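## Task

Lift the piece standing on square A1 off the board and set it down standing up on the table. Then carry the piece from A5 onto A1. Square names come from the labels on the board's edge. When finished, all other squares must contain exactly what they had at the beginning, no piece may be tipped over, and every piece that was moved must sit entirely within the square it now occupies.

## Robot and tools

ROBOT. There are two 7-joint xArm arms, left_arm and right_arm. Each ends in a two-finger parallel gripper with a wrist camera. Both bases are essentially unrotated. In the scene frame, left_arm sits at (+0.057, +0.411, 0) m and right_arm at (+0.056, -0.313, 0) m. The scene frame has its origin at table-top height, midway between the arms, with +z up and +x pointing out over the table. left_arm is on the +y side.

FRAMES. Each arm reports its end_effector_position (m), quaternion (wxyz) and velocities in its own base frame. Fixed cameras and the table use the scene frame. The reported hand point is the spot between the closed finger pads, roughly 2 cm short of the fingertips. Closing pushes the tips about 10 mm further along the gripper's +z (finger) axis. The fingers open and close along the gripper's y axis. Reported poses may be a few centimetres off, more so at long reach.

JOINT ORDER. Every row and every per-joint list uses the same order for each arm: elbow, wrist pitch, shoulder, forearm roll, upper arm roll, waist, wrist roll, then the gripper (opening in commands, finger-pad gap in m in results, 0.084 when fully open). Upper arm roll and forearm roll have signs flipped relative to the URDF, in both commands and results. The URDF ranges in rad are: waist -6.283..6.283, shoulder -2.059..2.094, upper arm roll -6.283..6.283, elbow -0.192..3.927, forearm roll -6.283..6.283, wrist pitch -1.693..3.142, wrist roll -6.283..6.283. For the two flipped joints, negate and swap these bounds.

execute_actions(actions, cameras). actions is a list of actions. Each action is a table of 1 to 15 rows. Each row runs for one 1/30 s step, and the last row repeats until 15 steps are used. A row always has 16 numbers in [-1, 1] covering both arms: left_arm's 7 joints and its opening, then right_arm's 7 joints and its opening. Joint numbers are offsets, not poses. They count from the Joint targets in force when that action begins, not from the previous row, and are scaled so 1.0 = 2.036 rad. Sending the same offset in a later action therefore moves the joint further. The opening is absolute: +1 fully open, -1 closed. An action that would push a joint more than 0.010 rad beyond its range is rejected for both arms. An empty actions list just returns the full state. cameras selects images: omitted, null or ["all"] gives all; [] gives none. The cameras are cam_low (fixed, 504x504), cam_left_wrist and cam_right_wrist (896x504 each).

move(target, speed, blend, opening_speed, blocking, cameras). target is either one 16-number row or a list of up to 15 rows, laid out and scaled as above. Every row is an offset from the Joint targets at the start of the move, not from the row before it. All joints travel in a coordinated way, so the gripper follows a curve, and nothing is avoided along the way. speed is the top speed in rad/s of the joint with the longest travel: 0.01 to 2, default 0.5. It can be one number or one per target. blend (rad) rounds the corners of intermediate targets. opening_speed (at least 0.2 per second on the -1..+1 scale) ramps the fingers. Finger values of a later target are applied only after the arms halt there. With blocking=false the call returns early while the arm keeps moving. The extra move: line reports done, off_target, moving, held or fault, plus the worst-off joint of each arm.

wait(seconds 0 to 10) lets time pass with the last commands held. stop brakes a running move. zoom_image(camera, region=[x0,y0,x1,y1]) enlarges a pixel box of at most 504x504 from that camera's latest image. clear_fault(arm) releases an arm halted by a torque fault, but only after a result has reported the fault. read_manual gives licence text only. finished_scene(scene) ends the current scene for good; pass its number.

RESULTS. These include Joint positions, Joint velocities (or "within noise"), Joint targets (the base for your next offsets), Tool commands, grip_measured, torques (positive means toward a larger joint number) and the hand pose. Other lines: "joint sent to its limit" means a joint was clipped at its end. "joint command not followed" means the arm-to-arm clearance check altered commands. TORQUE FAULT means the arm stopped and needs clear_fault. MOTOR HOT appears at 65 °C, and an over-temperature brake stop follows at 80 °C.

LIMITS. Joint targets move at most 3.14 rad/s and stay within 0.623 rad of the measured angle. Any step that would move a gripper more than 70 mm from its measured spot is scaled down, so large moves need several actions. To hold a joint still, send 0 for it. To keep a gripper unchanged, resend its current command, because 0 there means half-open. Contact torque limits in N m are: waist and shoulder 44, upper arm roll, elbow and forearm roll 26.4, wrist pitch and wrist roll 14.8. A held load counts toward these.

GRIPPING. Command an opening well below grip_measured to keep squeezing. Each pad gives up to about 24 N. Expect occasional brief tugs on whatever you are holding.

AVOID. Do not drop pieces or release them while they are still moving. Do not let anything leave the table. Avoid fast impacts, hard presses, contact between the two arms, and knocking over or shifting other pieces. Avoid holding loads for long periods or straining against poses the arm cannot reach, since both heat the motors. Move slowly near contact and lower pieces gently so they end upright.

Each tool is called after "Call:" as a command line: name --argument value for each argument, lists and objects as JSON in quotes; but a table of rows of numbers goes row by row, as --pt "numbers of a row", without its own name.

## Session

Call:
execute_actions --actions '[]'

Scene clock: 0.00 s.
left_arm: end_effector_position=(+0.3726, -0.3797, +0.2955) grip_measured=+1.00 end_effector_quat_wxyz=(-0.035, +0.999, +0.024, +0.030) | right_arm: end_effector_position=(+0.1075, -0.4721, +0.1815) grip_measured=+1.00 end_effector_quat_wxyz=(-0.416, +0.111, +0.902, +0.011)
Joint names: [elbow, wrist pitch, shoulder, forearm roll, upper arm roll, waist, wrist roll]
Joint positions: left_arm=[1.55 1.371 0.194 -0.097 0.016 -0.821 -0.905 0.084] | right_arm=[1.529 1.679 0.502 0.679 -0.152 -1.152 2.548 0.084]
Joint velocities: within noise
Joint torques (N m): no reading
Joint targets: left_arm=[1.550 1.371 0.194 -0.097 0.016 -0.821 -0.905] | right_arm=[1.529 1.679 0.502 0.679 -0.152 -1.152 2.548]
Tool commands: left_gripper/opening=+1.0 right_gripper/opening=+1.0
camera_calibration:
cam_left_wrist: T_world_to_cam=[[0.0540332, -0.996323, -0.0664926, -0.347767], [-0.997138, -0.0503116, -0.0564269, 0.437166], [0.052874, 0.0693513, -0.99619, 0.430976], [0, 0, 0, 1]] pos_world=[0.431919, -0.354382, 0.430878]
cam_right_wrist: T_world_to_cam=[[0.201997, 0.978294, -0.0462287, 0.480774], [0.625918, -0.165255, -0.762179, 0.0620469], [-0.753275, 0.125023, -0.645714, 0.387123], [0, 0, 0, 1]] pos_world=[0.155659, -0.508484, 0.319487]

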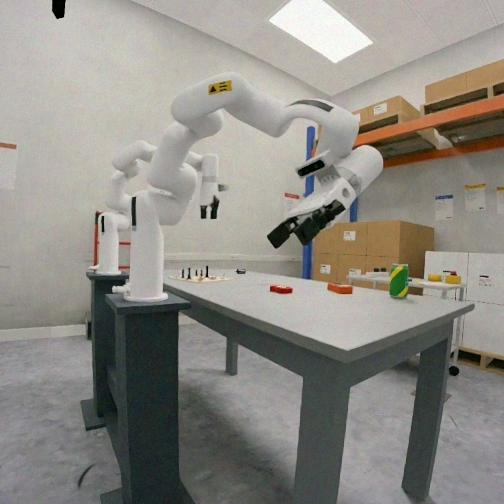

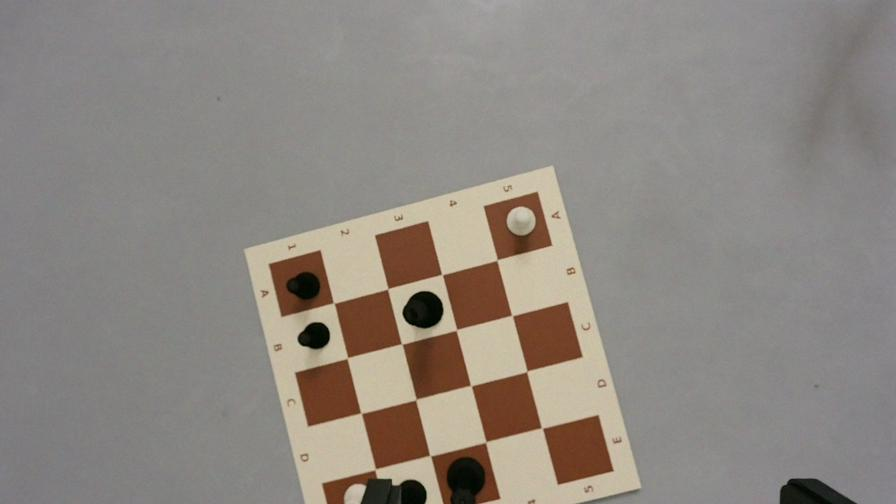

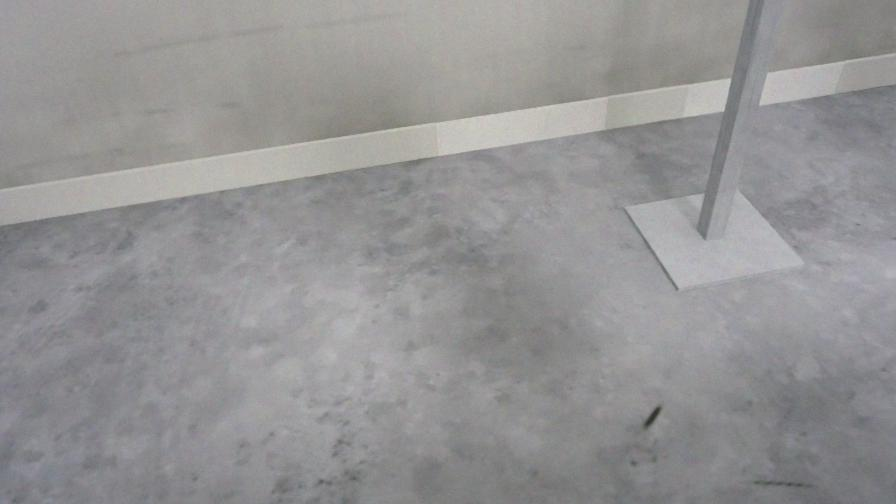

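Call:
zoom_image --camera "cam_left_wrist" --region '[220, 140, 660, 504]'

Call:
zoom_image --camera "cam_left_wrist" --region '[235, 220, 395, 380]'

Call:
zoom_image --camera "cam_left_wrist" --region '[440, 150, 600, 310]'

Call:
zoom_image --camera "cam_low" --region '[150, 180, 430, 320]'

Scaled by 1.145 from the camera's 896x504 image, which has a finer 1280x720 frame.

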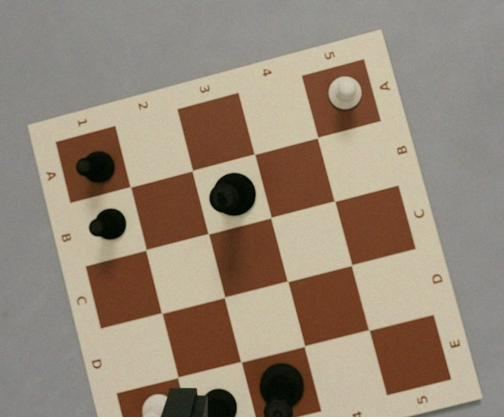

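Scaled by 3.150 from the camera's 896x504 image, which has a finer 1280x720 frame.

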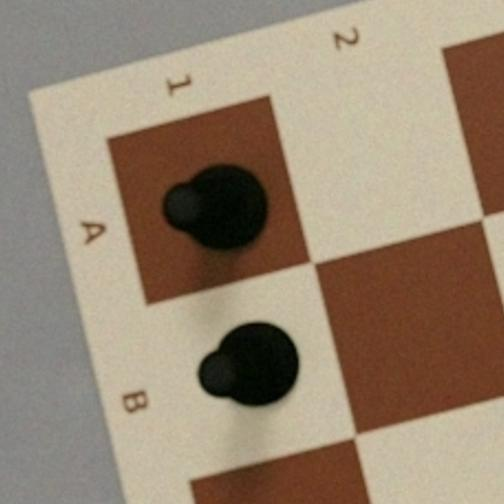

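Scaled by 3.150 from the camera's 896x504 image, which has a finer 1280x720 frame.

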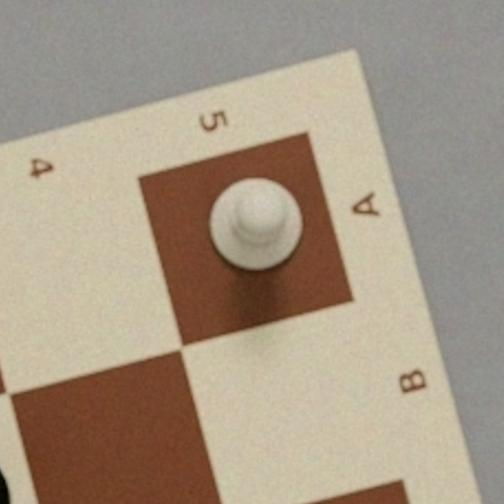

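Scaled by 1.800 from the camera's 504x504 image, which has a finer 720x720 frame.

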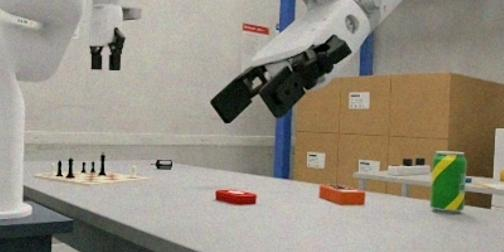

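Call:
move --target '[-0.278704, -0.29387, 0.007799, 0.047642, -0.007859, 0.161189, 0.049745, 0.0, -0.37117, -0.96857, -0.09445, 0.35201, 0.05599, 0.33227, -0.8141, 1.0]' --speed 1.0 --cameras '["cam_left_wrist"]'

Call:
zoom_image --camera "cam_left_wrist" --region '[430, 364, 700, 504]'

Scene clock: 29.43 s.
left_arm: end_effector_position=(+0.4253, -0.2286, +0.1000) grip_measured=-0.01 end_effector_quat_wxyz=(+0.000, +0.988, +0.155, +0.000) | right_arm: end_effector_position=(+0.4987, -0.0737, +0.0761) grip_measured=+1.00 end_effector_quat_wxyz=(-0.015, +0.954, +0.063, +0.291)
Joint positions: left_arm=[0.983 0.773 0.21 0 0 -0.493 -0.804 0.044] | right_arm=[0.774 -0.293 0.309 1.395 -0.038 -0.476 0.891 0.084]
Joint torques (N m): left_arm=[18.11 -1.76 -25.39 0.86 -0.42 2.58 0.36] | right_arm=[8.34 -3.26 -16.02 -0.21 -0.25 1.5 -0.12]
Joint targets: left_arm=[0.982 0.773 0.210 0.000 0.000 -0.493 -0.804] | right_arm=[0.774 -0.293 0.309 1.395 -0.038 -0.476 0.891]
move: done
camera_calibration:
cam_left_wrist: T_world_to_cam=[[0.309639, -0.950851, 0.002257, -0.318336], [-0.950841, -0.309622, 0.00604624, 0.401068], [-0.00505026, -0.00401821, -0.999979, 0.231234], [0, 0, 0, 1]]
Images, in order: cam_left_wrist.

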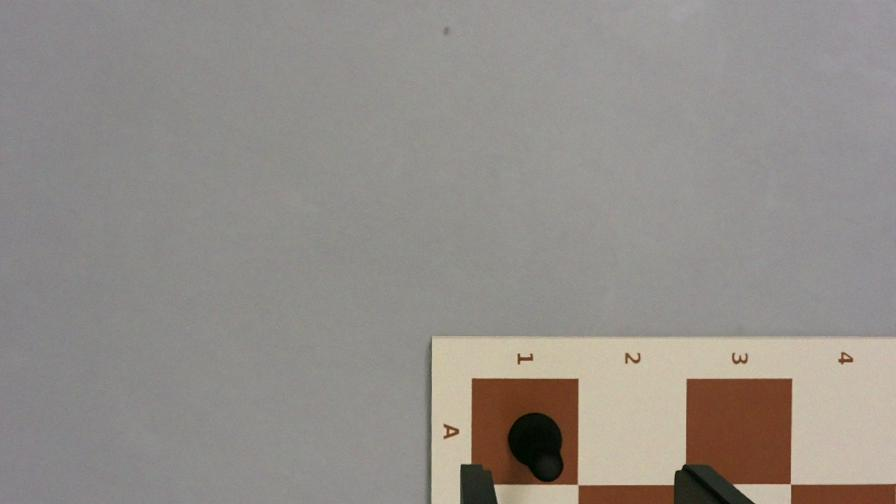

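Scaled by 1.867 from the camera's 896x504 image, which has a finer 1280x720 frame.

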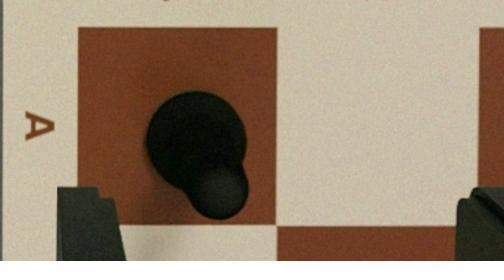

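Call:
move --target '[-0.01345, -0.052339, 0.03889, 0, 0, 0.000624, 0.000624, 0.0, -0.12409, -0.32282, -0.03115, 0.11766, 0.01866, 0.111, -0.27161, 1.0]' --speed 0.6 --cameras '["cam_left_wrist", "cam_right_wrist"]'

Call:
zoom_image --camera "cam_left_wrist" --region '[430, 364, 700, 504]'

Scene clock: 36.33 s.
left_arm: end_effector_position=(+0.4251, -0.2278, +0.0600) grip_measured=-0.01 end_effector_quat_wxyz=(+0.000, +0.988, +0.155, +0.000) | right_arm: end_effector_position=(+0.3497, +0.1672, +0.1443) grip_measured=+1.00 end_effector_quat_wxyz=(-0.259, +0.735, +0.497, +0.382)
Joint positions: left_arm=[0.955 0.667 0.289 0 0 -0.492 -0.803 0.044] | right_arm=[0.521 -0.95 0.246 1.635 0 -0.25 0.338 0.084]
Joint torques (N m): left_arm=[16.97 -1.65 -26.41 0.06 -0.42 2.63 0.34] | right_arm=[5.59 -3.81 -12.56 0.17 0.1 1.49 -0.11]
Joint targets: left_arm=[0.955 0.667 0.289 0.000 0.000 -0.492 -0.803] | right_arm=[0.521 -0.950 0.246 1.635 -0.001 -0.250 0.338]
move: done
camera_calibration:
cam_left_wrist: T_world_to_cam=[[0.309678, -0.950839, 0.00224492, -0.317429], [-0.950828, -0.30966, 0.00605021, 0.401366], [-0.00505762, -0.00400815, -0.999979, 0.191246], [0, 0, 0, 1]]
cam_right_wrist: T_world_to_cam=[[0.929662, -0.367517, 0.0257, -0.235058], [-0.188001, -0.53324, -0.82481, 0.342864], [0.316836, 0.761963, -0.564826, -0.0267119], [0, 0, 0, 1]]
Images, in order: cam_left_wrist, cam_right_wrist.

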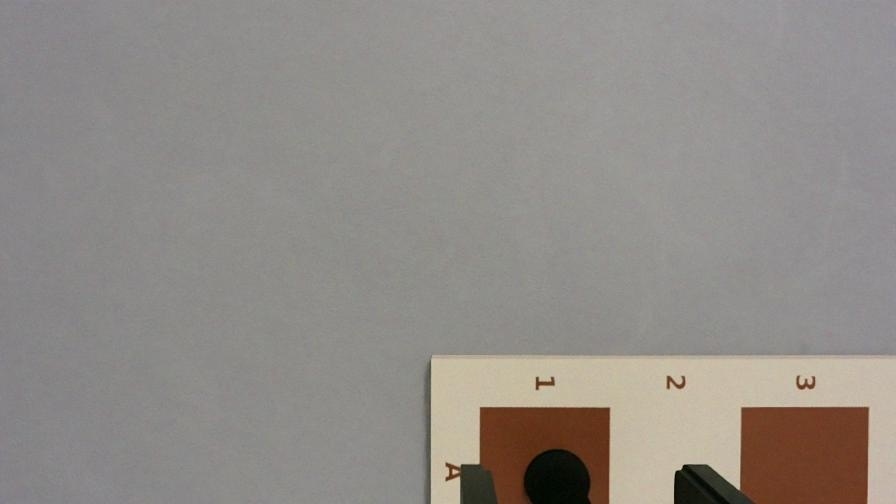

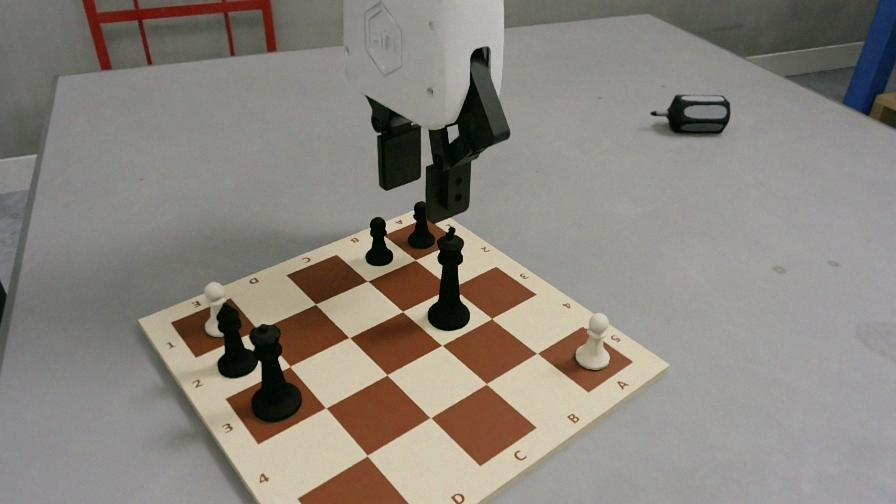

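Scaled by 1.867 from the camera's 896x504 image, which has a finer 1280x720 frame.

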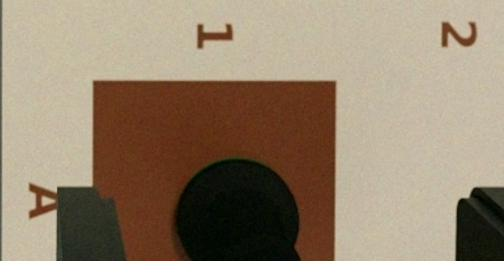

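Call:
zoom_image --camera "cam_right_wrist" --region '[560, 300, 680, 420]'

Call:
zoom_image --camera "cam_right_wrist" --region '[360, 130, 500, 270]'

Scaled by 4.200 from the camera's 896x504 image, which has a finer 1280x720 frame.

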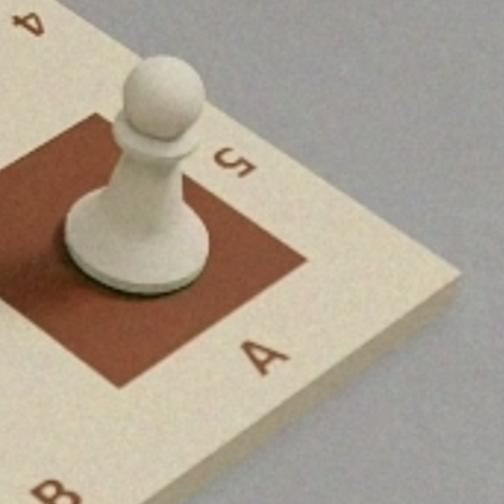

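Scaled by 3.600 from the camera's 896x504 image, which has a finer 1280x720 frame.

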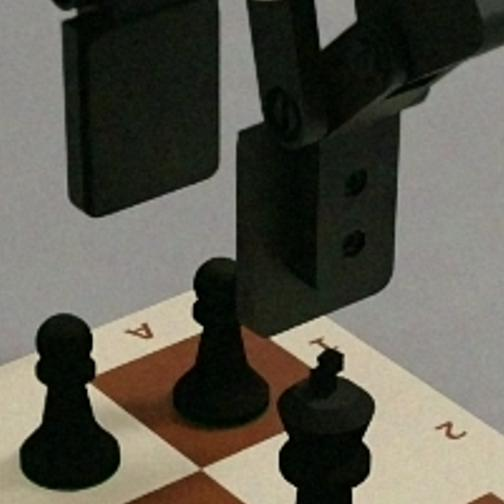

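Call:
move --pt "-0.003941 -0.032782 0.028842 0 0 0 0 0.0 0 0 0 0 0 0 0 1.0" --pt "-0.003941 -0.032782 0.028842 0 0 0 0 -1.0 0 0 0 0 0 0 0 1.0" --speed 0.1 --opening_speed 0.6 --cameras '["cam_left_wrist", "cam_right_wrist"]'

Call:
zoom_image --camera "cam_right_wrist" --region '[360, 160, 500, 280]'

Scene clock: 43.47 s.
left_arm: end_effector_position=(+0.4251, -0.2278, +0.0340) grip_measured=-0.78 end_effector_quat_wxyz=(+0.000, +0.988, +0.155, +0.000) | right_arm: end_effector_position=(+0.3496, +0.1672, +0.1443) grip_measured=+1.00 end_effector_quat_wxyz=(-0.259, +0.735, +0.497, +0.382)
Joint positions: left_arm=[0.947 0.6 0.348 0 0 -0.492 -0.803 0.01] | right_arm=[0.521 -0.95 0.246 1.635 -0.001 -0.25 0.338 0.084]
Joint torques (N m): left_arm=[16.41 -1.49 -27.71 -0.14 -0.24 2.31 0.21] | right_arm=[6.2 -3.18 -12.33 -0.87 -1.02 1.22 0.36]
Joint targets: left_arm=[0.947 0.600 0.348 0.000 0.000 -0.492 -0.803] | right_arm=[0.521 -0.950 0.246 1.635 -0.001 -0.250 0.338]
move: done
camera_calibration:
cam_left_wrist: T_world_to_cam=[[0.309687, -0.950836, 0.00223372, -0.317372], [-0.950825, -0.30967, 0.00605599, 0.401522], [-0.00506654, -0.00399934, -0.999979, 0.165252], [0, 0, 0, 1]]
cam_right_wrist: T_world_to_cam=[[0.929669, -0.367501, 0.0256582, -0.235044], [-0.188018, -0.533219, -0.824819, 0.342877], [0.316803, 0.761985, -0.564814, -0.0267117], [0, 0, 0, 1]]
Images, in order: cam_left_wrist, cam_right_wrist.

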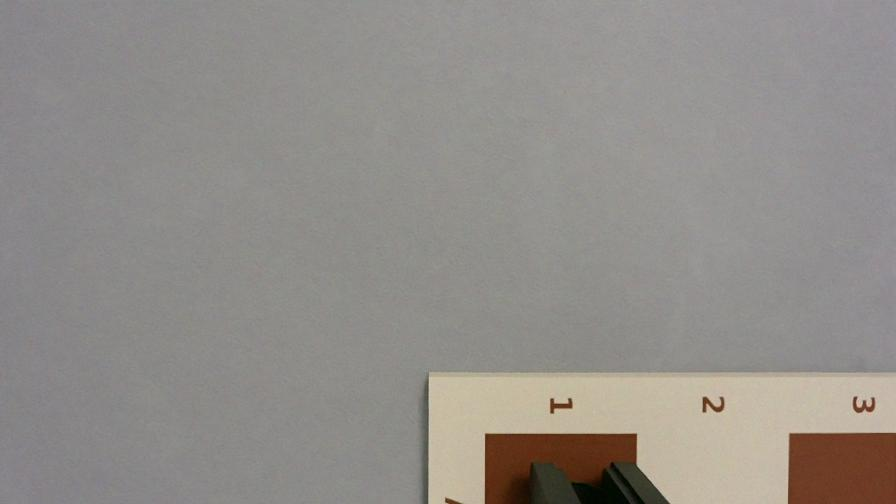

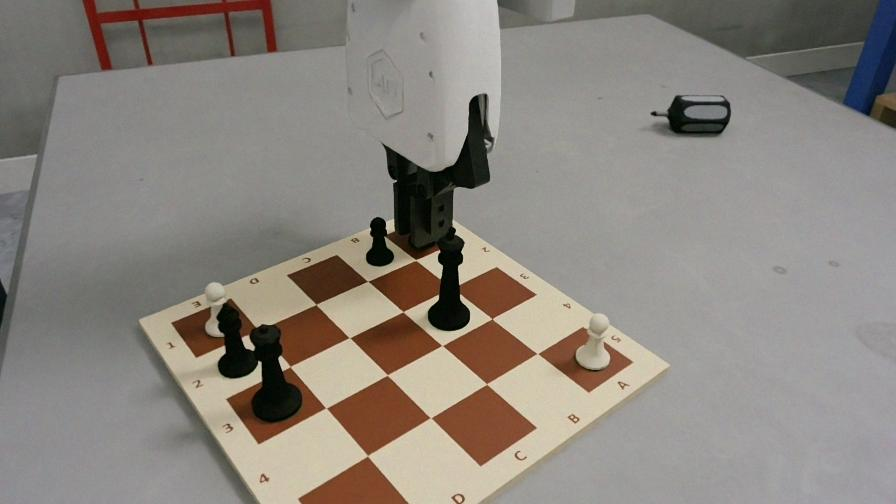

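Scaled by 3.600 from the camera's 896x504 image, which has a finer 1280x720 frame.

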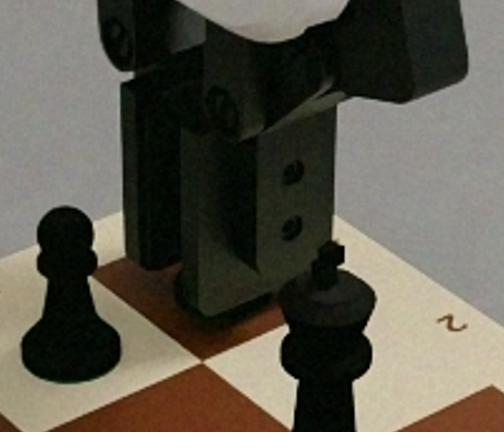

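Call:
move --pt "0.00769 0.052104 -0.044414 0 0 0 0 -1.0 0 0 0 0 0 0 0 1.0" --pt "-0.097863 0.02315 -0.121014 0 0 0.072097 0.072097 -1.0 0 0 0 0 0 0 0 1.0" --pt "-0.106454 -0.042305 -0.064149 0 0 0.072097 0.072097 -1.0 0 0 0 0 0 0 0 1.0" --speed '[0.15, 0.25, 0.1]' --blend '[0.015, 0.015, 0]' --cameras '["cam_left_wrist", "cam_right_wrist"]'

Call:
zoom_image --camera "cam_right_wrist" --region '[290, 110, 430, 230]'

Scene clock: 53.27 s.
left_arm: end_effector_position=(+0.4009, -0.1441, +0.0300) grip_measured=-0.78 end_effector_quat_wxyz=(+0.000, +0.988, +0.155, +0.000) | right_arm: end_effector_position=(+0.3497, +0.1672, +0.1443) grip_measured=+1.00 end_effector_quat_wxyz=(-0.259, +0.735, +0.497, +0.382)
Joint positions: left_arm=[0.73 0.514 0.217 0 0 -0.345 -0.656 0.01] | right_arm=[0.521 -0.95 0.246 1.635 -0.001 -0.25 0.338 0.084]
Joint torques (N m): left_arm=[14.99 -1.58 -23.13 -0.13 0.48 2.5 -0.06] | right_arm=[6.2 -3.24 -11.89 -1.12 -0.92 0.96 0.32]
Joint targets: left_arm=[0.730 0.514 0.217 0.000 0.000 -0.345 -0.656] | right_arm=[0.521 -0.950 0.246 1.635 -0.001 -0.250 0.338]
move: done
camera_calibration:
cam_left_wrist: T_world_to_cam=[[0.309682, -0.950837, 0.00227282, -0.230288], [-0.950827, -0.309664, 0.00602684, 0.404402], [-0.00502674, -0.00402747, -0.999979, 0.161451], [0, 0, 0, 1]]
cam_right_wrist: T_world_to_cam=[[0.929669, -0.367503, 0.025658, -0.235044], [-0.188019, -0.533218, -0.824819, 0.342877], [0.316805, 0.761984, -0.564814, -0.0267123], [0, 0, 0, 1]]
Images, in order: cam_left_wrist, cam_right_wrist.

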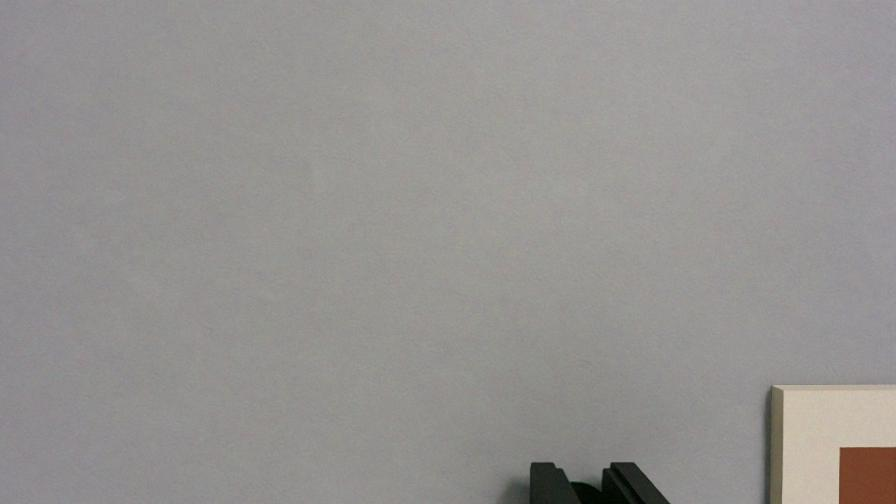

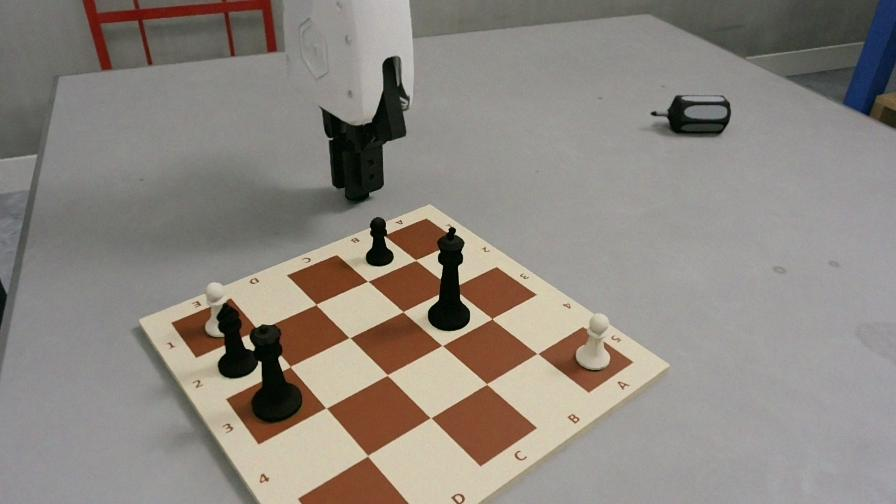

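Scaled by 3.600 from the camera's 896x504 image, which has a finer 1280x720 frame.

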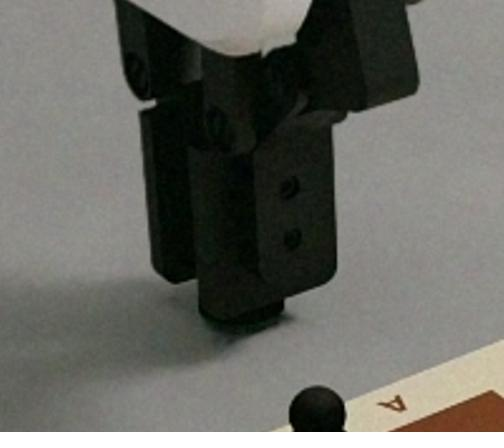

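Call:
move --target '[-0.000091, -0.001854, 0.001763, 0, 0, 0, 0, -1.0, 0, 0, 0, 0, 0, 0, 0, 1.0]' --speed 0.02 --cameras '[]'

Call:
move --target '[-0.000049, -0.000998, 0.000949, 0, 0, 0, 0, -1.0, 0, 0, 0, 0, 0, 0, 0, 1.0]' --speed 0.02 --cameras '["cam_right_wrist"]'

Scene clock: 54.87 s.
move: done

Scene clock: 55.57 s.
left_arm: end_effector_position=(+0.4009, -0.1441, +0.0280) grip_measured=-0.78 end_effector_quat_wxyz=(+0.000, +0.988, +0.155, +0.000) | right_arm: end_effector_position=(+0.3497, +0.1672, +0.1443) grip_measured=+1.00 end_effector_quat_wxyz=(-0.259, +0.735, +0.497, +0.382)
Joint positions: left_arm=[0.73 0.508 0.223 0 0 -0.345 -0.656 0.01] | right_arm=[0.521 -0.95 0.246 1.635 -0.001 -0.25 0.338 0.084]
Joint torques (N m): left_arm=[15.09 -1.63 -22.81 0 0.38 2.6 -0.04] | right_arm=[6.21 -3.19 -11.85 -1.04 -1.1 1 0.29]
Joint targets: left_arm=[0.730 0.508 0.223 0.000 0.000 -0.345 -0.656] | right_arm=[0.521 -0.950 0.246 1.635 -0.001 -0.250 0.338]
move: done
camera_calibration:
cam_right_wrist: T_world_to_cam=[[0.929669, -0.367502, 0.025658, -0.235044], [-0.188019, -0.533218, -0.824819, 0.342877], [0.316805, 0.761984, -0.564814, -0.0267123], [0, 0, 0, 1]]
Images, in order: cam_right_wrist.

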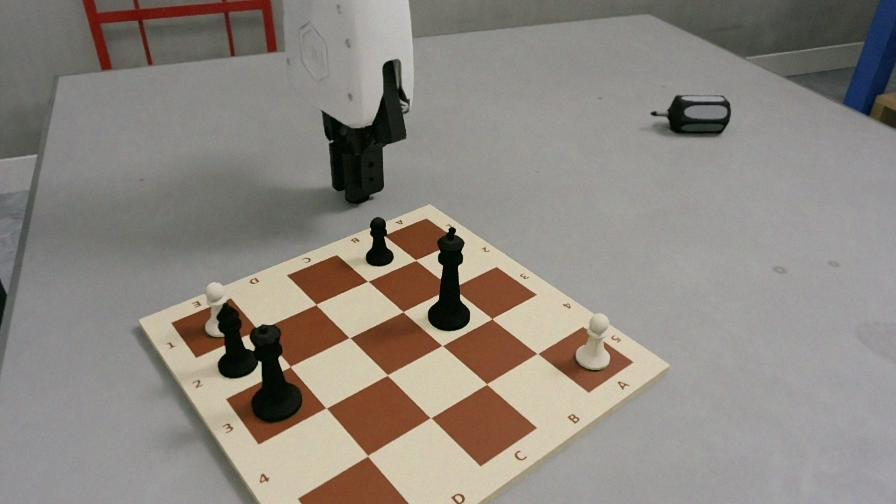

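Call:
move --target '[-0.000035, -0.000713, 0.000678, 0, 0, 0, 0, -1.0, 0, 0, 0, 0, 0, 0, 0, 1.0]' --speed 0.02 --cameras '["cam_right_wrist"]'

Call:
zoom_image --camera "cam_right_wrist" --region '[320, 150, 400, 220]'

Scene clock: 56.97 s.
left_arm: end_effector_position=(+0.4009, -0.1441, +0.0276) grip_measured=-0.78 end_effector_quat_wxyz=(+0.000, +0.988, +0.155, +0.000) | right_arm: end_effector_position=(+0.3497, +0.1672, +0.1443) grip_measured=+1.00 end_effector_quat_wxyz=(-0.259, +0.735, +0.497, +0.382)
Joint positions: left_arm=[0.73 0.506 0.224 0 0 -0.345 -0.656 0.01] | right_arm=[0.521 -0.95 0.246 1.635 -0.001 -0.25 0.338 0.084]
Joint torques (N m): left_arm=[13.81 -1.71 -19.3 -0.14 0.38 2.42 -0.01] | right_arm=[6.3 -3.16 -11.85 -1.17 -1.01 1.03 0.3]
Joint targets: left_arm=[0.730 0.506 0.224 0.000 0.000 -0.345 -0.656] | right_arm=[0.521 -0.950 0.246 1.635 -0.001 -0.250 0.338]
move: done
camera_calibration:
cam_right_wrist: T_world_to_cam=[[0.929668, -0.367503, 0.025658, -0.235044], [-0.18802, -0.533218, -0.824819, 0.342877], [0.316805, 0.761984, -0.564814, -0.0267123], [0, 0, 0, 1]]
Images, in order: cam_right_wrist.

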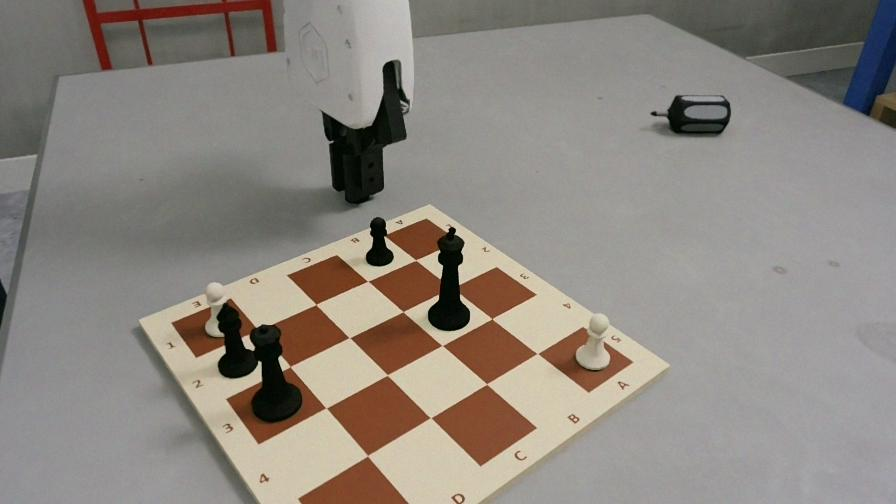

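Scaled by 6.300 from the camera's 896x504 image, which has a finer 1280x720 frame.

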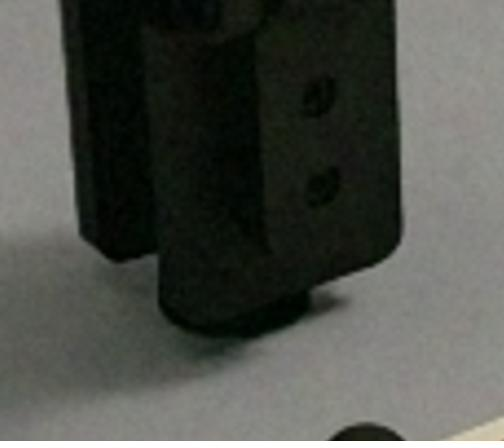

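Call:
move --pt "0.000014 0.000285 -0.000271 0 0 0 0 -1.0 0 0 0 0 0 0 0 1.0" --pt "0.000014 0.000285 -0.000271 0 0 0 0 0.0 0 0 0 0 0 0 0 1.0" --pt "0.017994 0.105884 -0.08789 0 0 0 0 0.0 0 0 0 0 0 0 0 1.0" --pt "0.389573 0.220726 0.168847 0 0 -0.154902 -0.154902 0.0 0 0 0 0 0 0 0 1.0" --speed '[0.05, 0.05, 0.2, 0.4]' --blend '[0, 0, 0.02, 0]' --opening_speed 0.6 --cameras '["cam_left_wrist", "cam_right_wrist"]'

Call:
zoom_image --camera "cam_left_wrist" --region '[430, 364, 700, 504]'

Call:
zoom_image --camera "cam_right_wrist" --region '[300, 130, 440, 270]'

Scene clock: 67.60 s.
left_arm: end_effector_position=(+0.4755, -0.3694, +0.0999) grip_measured=-0.01 end_effector_quat_wxyz=(+0.000, +0.988, +0.155, +0.000) | right_arm: end_effector_position=(+0.3497, +0.1672, +0.1443) grip_measured=+1.00 end_effector_quat_wxyz=(-0.259, +0.735, +0.497, +0.382)
Joint positions: left_arm=[1.523 0.956 0.568 0 0 -0.66 -0.971 0.044] | right_arm=[0.521 -0.95 0.246 1.635 -0.001 -0.25 0.338 0.084]
Joint torques (N m): left_arm=[20.95 -0.93 -35.6 -0.02 -0.4 -2.29 -0.22] | right_arm=[6.16 -3.25 -11.64 -1.09 -1.02 0.53 0.36]
Joint targets: left_arm=[1.523 0.956 0.568 0.000 0.000 -0.660 -0.971] | right_arm=[0.521 -0.950 0.246 1.635 -0.001 -0.250 0.338]
move: done
camera_calibration:
cam_left_wrist: T_world_to_cam=[[0.309714, -0.950827, 0.00224269, -0.467748], [-0.950816, -0.309696, 0.00609164, 0.405164], [-0.00509754, -0.00401905, -0.999979, 0.230825], [0, 0, 0, 1]]
cam_right_wrist: T_world_to_cam=[[0.929669, -0.367502, 0.0256574, -0.235043], [-0.18802, -0.533218, -0.824819, 0.342877], [0.316804, 0.761985, -0.564814, -0.0267123], [0, 0, 0, 1]]
Images, in order: cam_left_wrist, cam_right_wrist.

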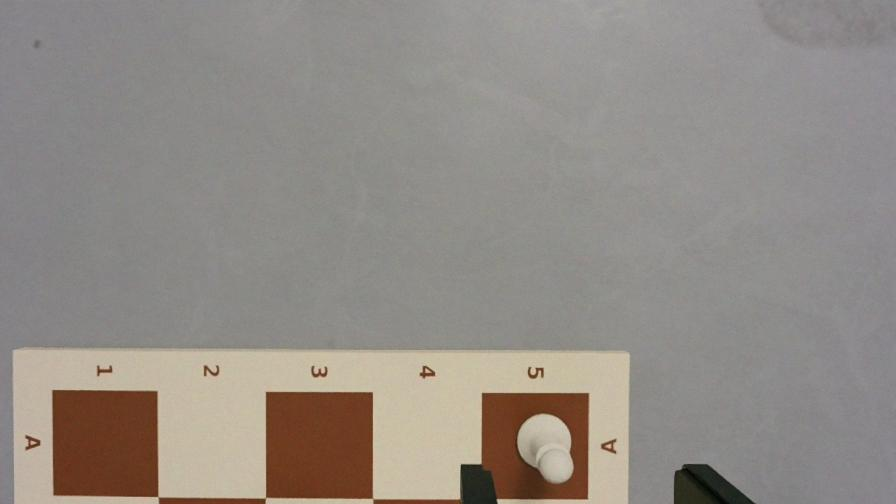

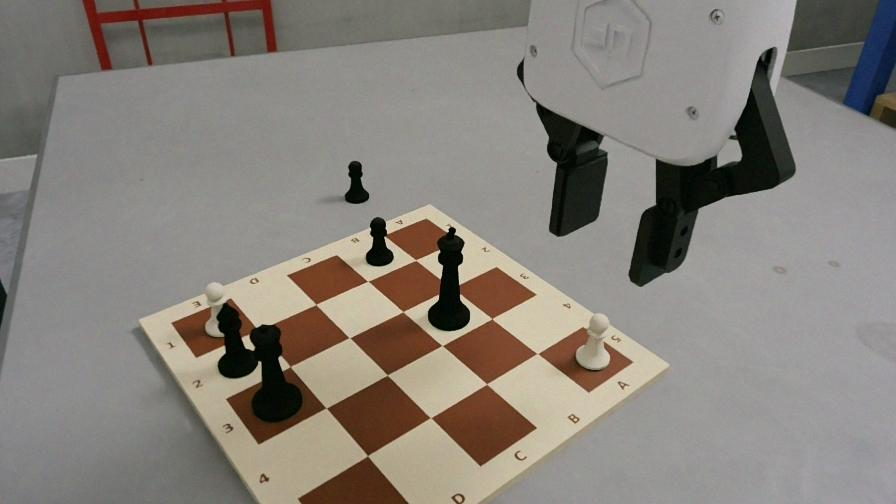

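Scaled by 1.867 from the camera's 896x504 image, which has a finer 1280x720 frame.

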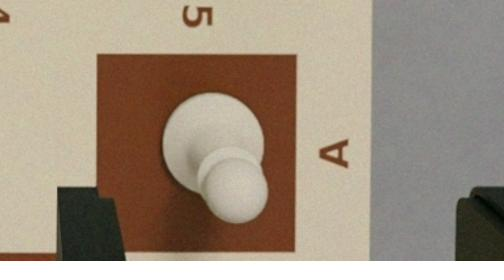

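Scaled by 3.600 from the camera's 896x504 image, which has a finer 1280x720 frame.

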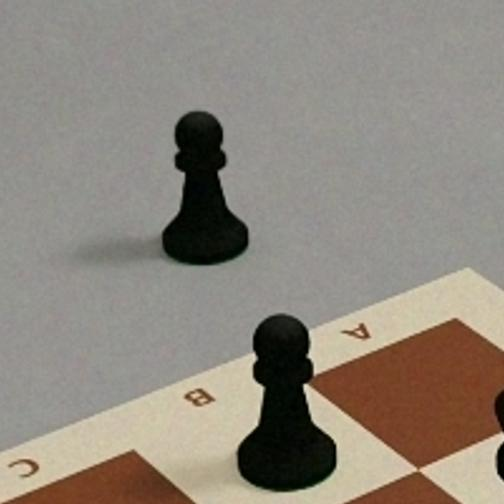

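Call:
move --pt "-0.012556 -0.066498 0.053943 0 0 -0.001213 -0.001213 0.0 0 0 0 0 0 0 0 1.0" --pt "-0.012556 -0.066498 0.053943 0 0 -0.001213 -0.001213 -1.0 0 0 0 0 0 0 0 1.0" --speed 0.12 --opening_speed 0.6 --cameras '["cam_left_wrist", "cam_right_wrist"]'

Call:
zoom_image --camera "cam_right_wrist" --region '[530, 270, 670, 390]'

Scene clock: 74.37 s.
left_arm: end_effector_position=(+0.4759, -0.3716, +0.0339) grip_measured=-0.77 end_effector_quat_wxyz=(+0.000, +0.988, +0.155, +0.000) | right_arm: end_effector_position=(+0.3497, +0.1672, +0.1443) grip_measured=+1.00 end_effector_quat_wxyz=(-0.259, +0.735, +0.497, +0.382)
Joint positions: left_arm=[1.498 0.82 0.677 0 0 -0.663 -0.974 0.01] | right_arm=[0.521 -0.95 0.246 1.635 -0.001 -0.25 0.338 0.084]
Joint torques (N m): left_arm=[18.79 -1.41 -36.77 0.25 0.05 -2.29 -0.26] | right_arm=[6.29 -3.21 -11.66 -1.16 -1.04 0.2 0.24]
Joint targets: left_arm=[1.498 0.820 0.677 0.000 0.000 -0.663 -0.974] | right_arm=[0.521 -0.950 0.246 1.635 -0.001 -0.250 0.338]
move: done
camera_calibration:
cam_left_wrist: T_world_to_cam=[[0.309685, -0.950837, 0.00222151, -0.469808], [-0.950826, -0.309667, 0.00610525, 0.405252], [-0.00511717, -0.00400297, -0.999979, 0.164828], [0, 0, 0, 1]]
cam_right_wrist: T_world_to_cam=[[0.929669, -0.367503, 0.0256571, -0.235043], [-0.18802, -0.533218, -0.824819, 0.342877], [0.316804, 0.761985, -0.564814, -0.0267122], [0, 0, 0, 1]]
Images, in order: cam_left_wrist, cam_right_wrist.

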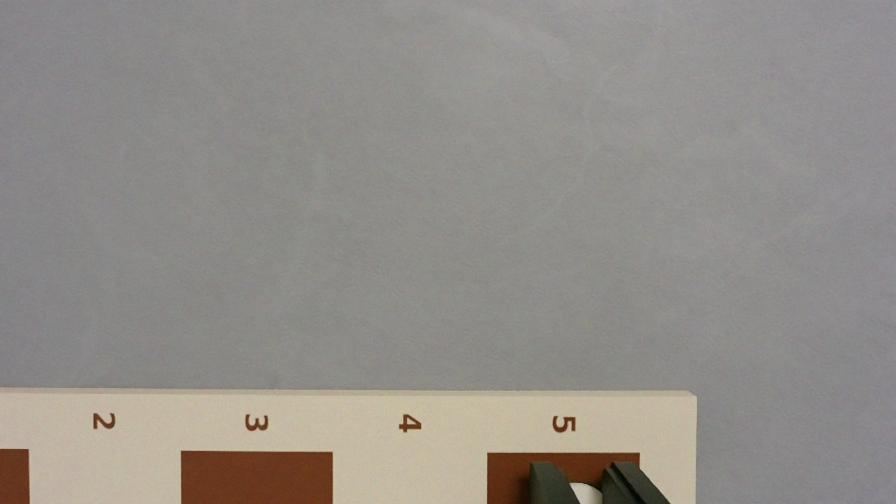

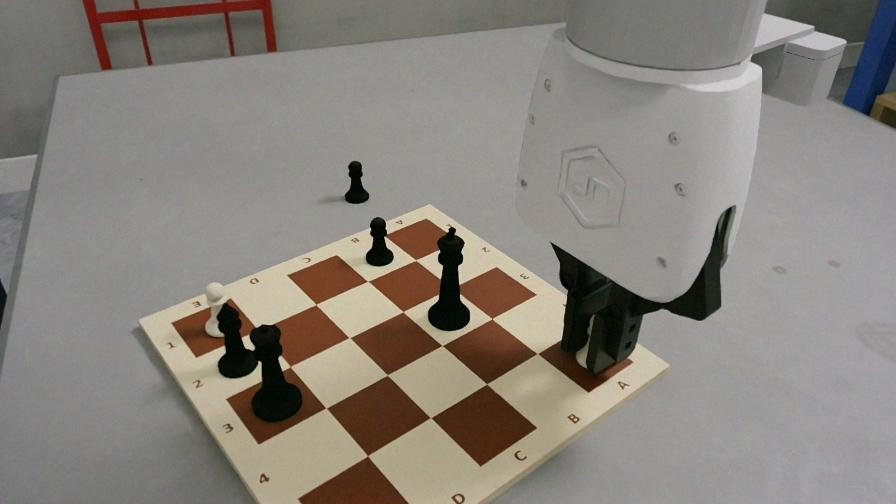

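Scaled by 3.600 from the camera's 896x504 image, which has a finer 1280x720 frame.

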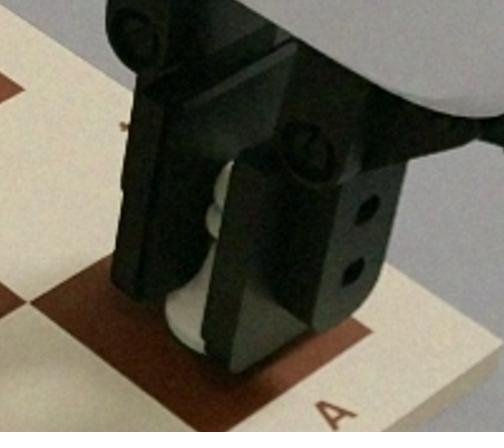

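Call:
move --pt "0.019148 0.07368 -0.054532 0 0 0 0 -1.0 0 0 0 0 0 0 0 1.0" --pt "-0.25366 -0.017512 -0.236148 0 0 0.08805 0.08805 -1.0 0 0 0 0 0 0 0 1.0" --pt "-0.270905 -0.095371 -0.175534 0 0 0.08805 0.08805 -1.0 0 0 0 0 0 0 0 1.0" --pt "-0.271936 -0.107249 -0.164688 0 0 0.08805 0.08805 -1.0 0 0 0 0 0 0 0 1.0" --speed '[0.15, 0.28, 0.15, 0.04]' --blend '[0.015, 0.015, 0.004, 0]' --cameras '["cam_left_wrist", "cam_right_wrist"]'

Call:
zoom_image --camera "cam_left_wrist" --region '[430, 364, 700, 504]'

Call:
zoom_image --camera "cam_right_wrist" --region '[360, 150, 480, 270]'

Scene clock: 87.03 s.
left_arm: end_effector_position=(+0.4262, -0.2239, +0.0354) grip_measured=-0.77 end_effector_quat_wxyz=(+0.000, +0.988, +0.155, +0.000) | right_arm: end_effector_position=(+0.3497, +0.1672, +0.1443) grip_measured=+1.00 end_effector_quat_wxyz=(-0.259, +0.735, +0.497, +0.382)
Joint positions: left_arm=[0.944 0.602 0.342 0 0 -0.484 -0.794 0.01] | right_arm=[0.521 -0.95 0.246 1.635 -0.001 -0.25 0.338 0.084]
Joint torques (N m): left_arm=[15.98 -1.7 -27.57 0.35 0.87 2.33 0.11] | right_arm=[6.16 -3.17 -11.74 -1.21 -0.99 0.02 0.32]
Joint targets: left_arm=[0.944 0.602 0.342 0.000 0.000 -0.484 -0.794] | right_arm=[0.521 -0.950 0.246 1.635 -0.001 -0.250 0.338]
move: done
camera_calibration:
cam_left_wrist: T_world_to_cam=[[0.309678, -0.950839, 0.00224352, -0.314011], [-0.950828, -0.30966, 0.00604973, 0.403768], [-0.00505759, -0.00400667, -0.999979, 0.166665], [0, 0, 0, 1]]
cam_right_wrist: T_world_to_cam=[[0.929668, -0.367503, 0.0256573, -0.235043], [-0.18802, -0.533218, -0.824819, 0.342877], [0.316804, 0.761984, -0.564814, -0.0267122], [0, 0, 0, 1]]
Images, in order: cam_left_wrist, cam_right_wrist.

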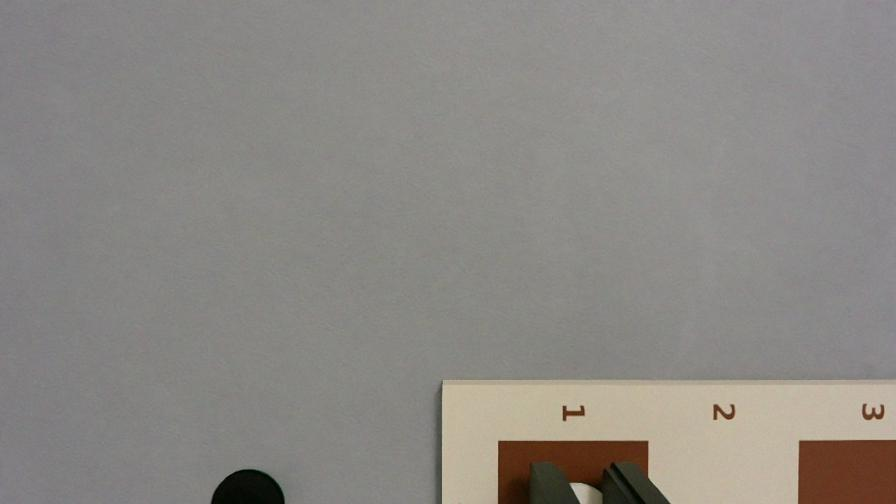

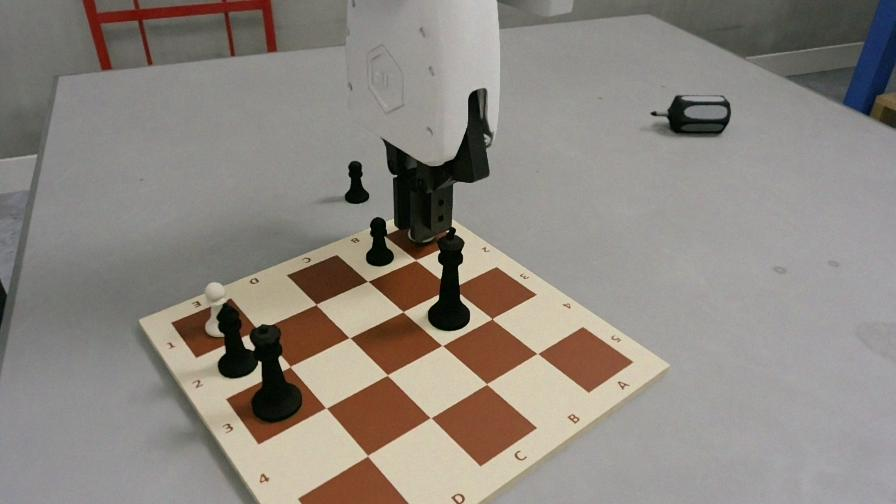

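Scaled by 1.867 from the camera's 896x504 image, which has a finer 1280x720 frame.

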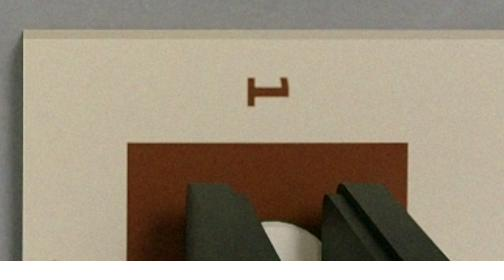

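Scaled by 4.200 from the camera's 896x504 image, which has a finer 1280x720 frame.

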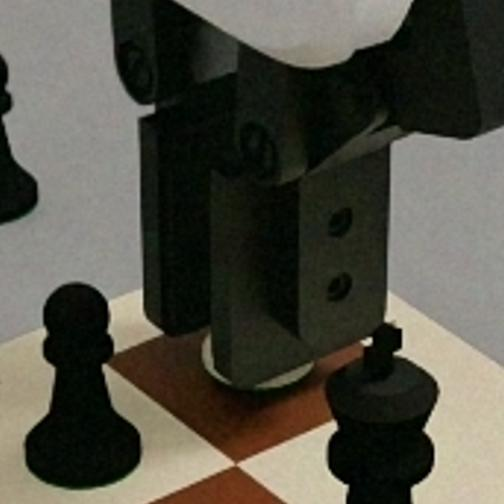

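Call:
move --target '[-0.000087, -0.001, 0.000913, 0, 0, 0, 0, -1.0, 0, 0, 0, 0, 0, 0, 0, 1.0]' --speed 0.02 --cameras '["cam_right_wrist"]'

Scene clock: 88.80 s.
left_arm: end_effector_position=(+0.4262, -0.2239, +0.0346) grip_measured=-0.77 end_effector_quat_wxyz=(+0.000, +0.988, +0.155, +0.000) | right_arm: end_effector_position=(+0.3497, +0.1672, +0.1443) grip_measured=+1.00 end_effector_quat_wxyz=(-0.259, +0.735, +0.497, +0.382)
Joint positions: left_arm=[0.944 0.6 0.344 0 0 -0.484 -0.794 0.01] | right_arm=[0.521 -0.95 0.246 1.635 -0.001 -0.25 0.338 0.084]
Joint torques (N m): left_arm=[16.24 -1.64 -27.43 0.08 0.77 2.4 -0.06] | right_arm=[6.18 -3.22 -11.77 -1.09 -1.02 -0.06 0.26]
Joint targets: left_arm=[0.944 0.600 0.344 0.000 0.000 -0.484 -0.794] | right_arm=[0.521 -0.950 0.246 1.635 -0.001 -0.250 0.338]
move: done
camera_calibration:
cam_right_wrist: T_world_to_cam=[[0.929668, -0.367503, 0.0256572, -0.235043], [-0.18802, -0.533218, -0.824819, 0.342877], [0.316804, 0.761984, -0.564814, -0.0267122], [0, 0, 0, 1]]
Images, in order: cam_right_wrist.

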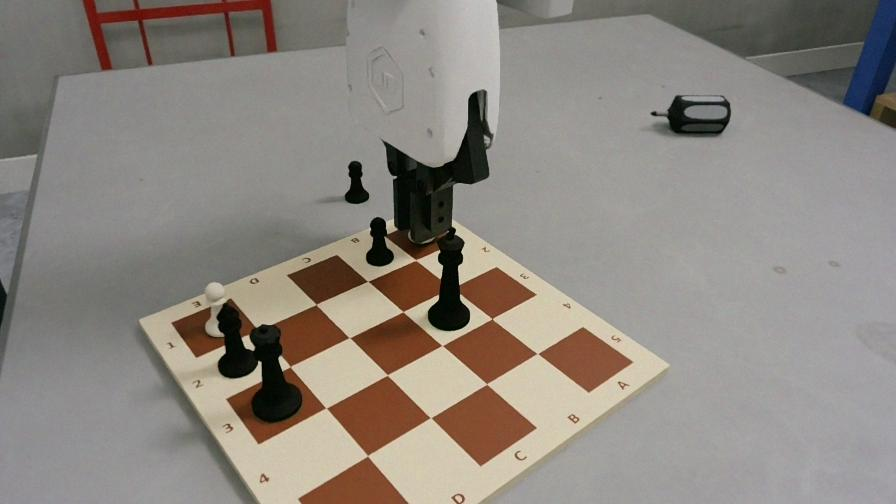

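Call:
move --target '[-0.000065, -0.00075, 0.000685, 0, 0, 0, 0, -1.0, 0, 0, 0, 0, 0, 0, 0, 1.0]' --speed 0.02 --cameras '["cam_right_wrist"]'

Call:
zoom_image --camera "cam_right_wrist" --region '[380, 190, 460, 260]'

Scene clock: 90.20 s.
left_arm: end_effector_position=(+0.4262, -0.2239, +0.0340) grip_measured=-0.77 end_effector_quat_wxyz=(+0.000, +0.988, +0.155, +0.000) | right_arm: end_effector_position=(+0.3497, +0.1672, +0.1443) grip_measured=+1.00 end_effector_quat_wxyz=(-0.259, +0.735, +0.497, +0.382)
Joint positions: left_arm=[0.944 0.599 0.345 0 0 -0.484 -0.794 0.01] | right_arm=[0.521 -0.95 0.246 1.635 -0.001 -0.25 0.338 0.084]
Joint torques (N m): left_arm=[16.29 -1.59 -27.5 0.41 0.28 2.23 -0.1] | right_arm=[6.28 -3.22 -11.74 -1.11 -1.05 0.04 0.27]
Joint targets: left_arm=[0.944 0.599 0.345 0.000 0.000 -0.484 -0.794] | right_arm=[0.521 -0.950 0.246 1.635 -0.001 -0.250 0.338]
move: done
camera_calibration:
cam_right_wrist: T_world_to_cam=[[0.929668, -0.367503, 0.0256572, -0.235043], [-0.18802, -0.533218, -0.824819, 0.342877], [0.316804, 0.761984, -0.564814, -0.0267123], [0, 0, 0, 1]]
Images, in order: cam_right_wrist.

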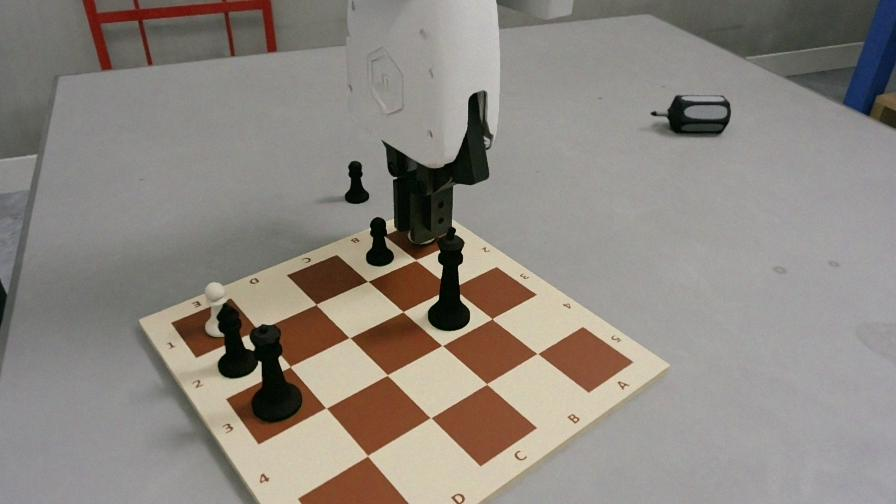

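Scaled by 6.300 from the camera's 896x504 image, which has a finer 1280x720 frame.

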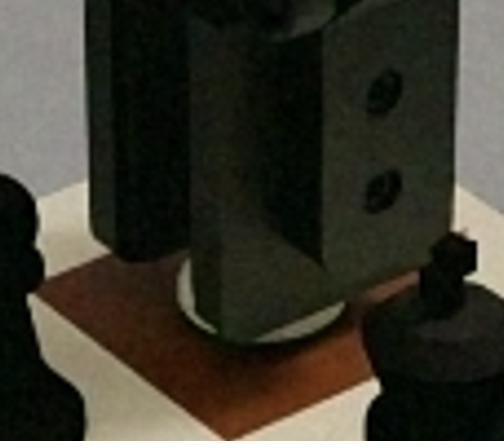

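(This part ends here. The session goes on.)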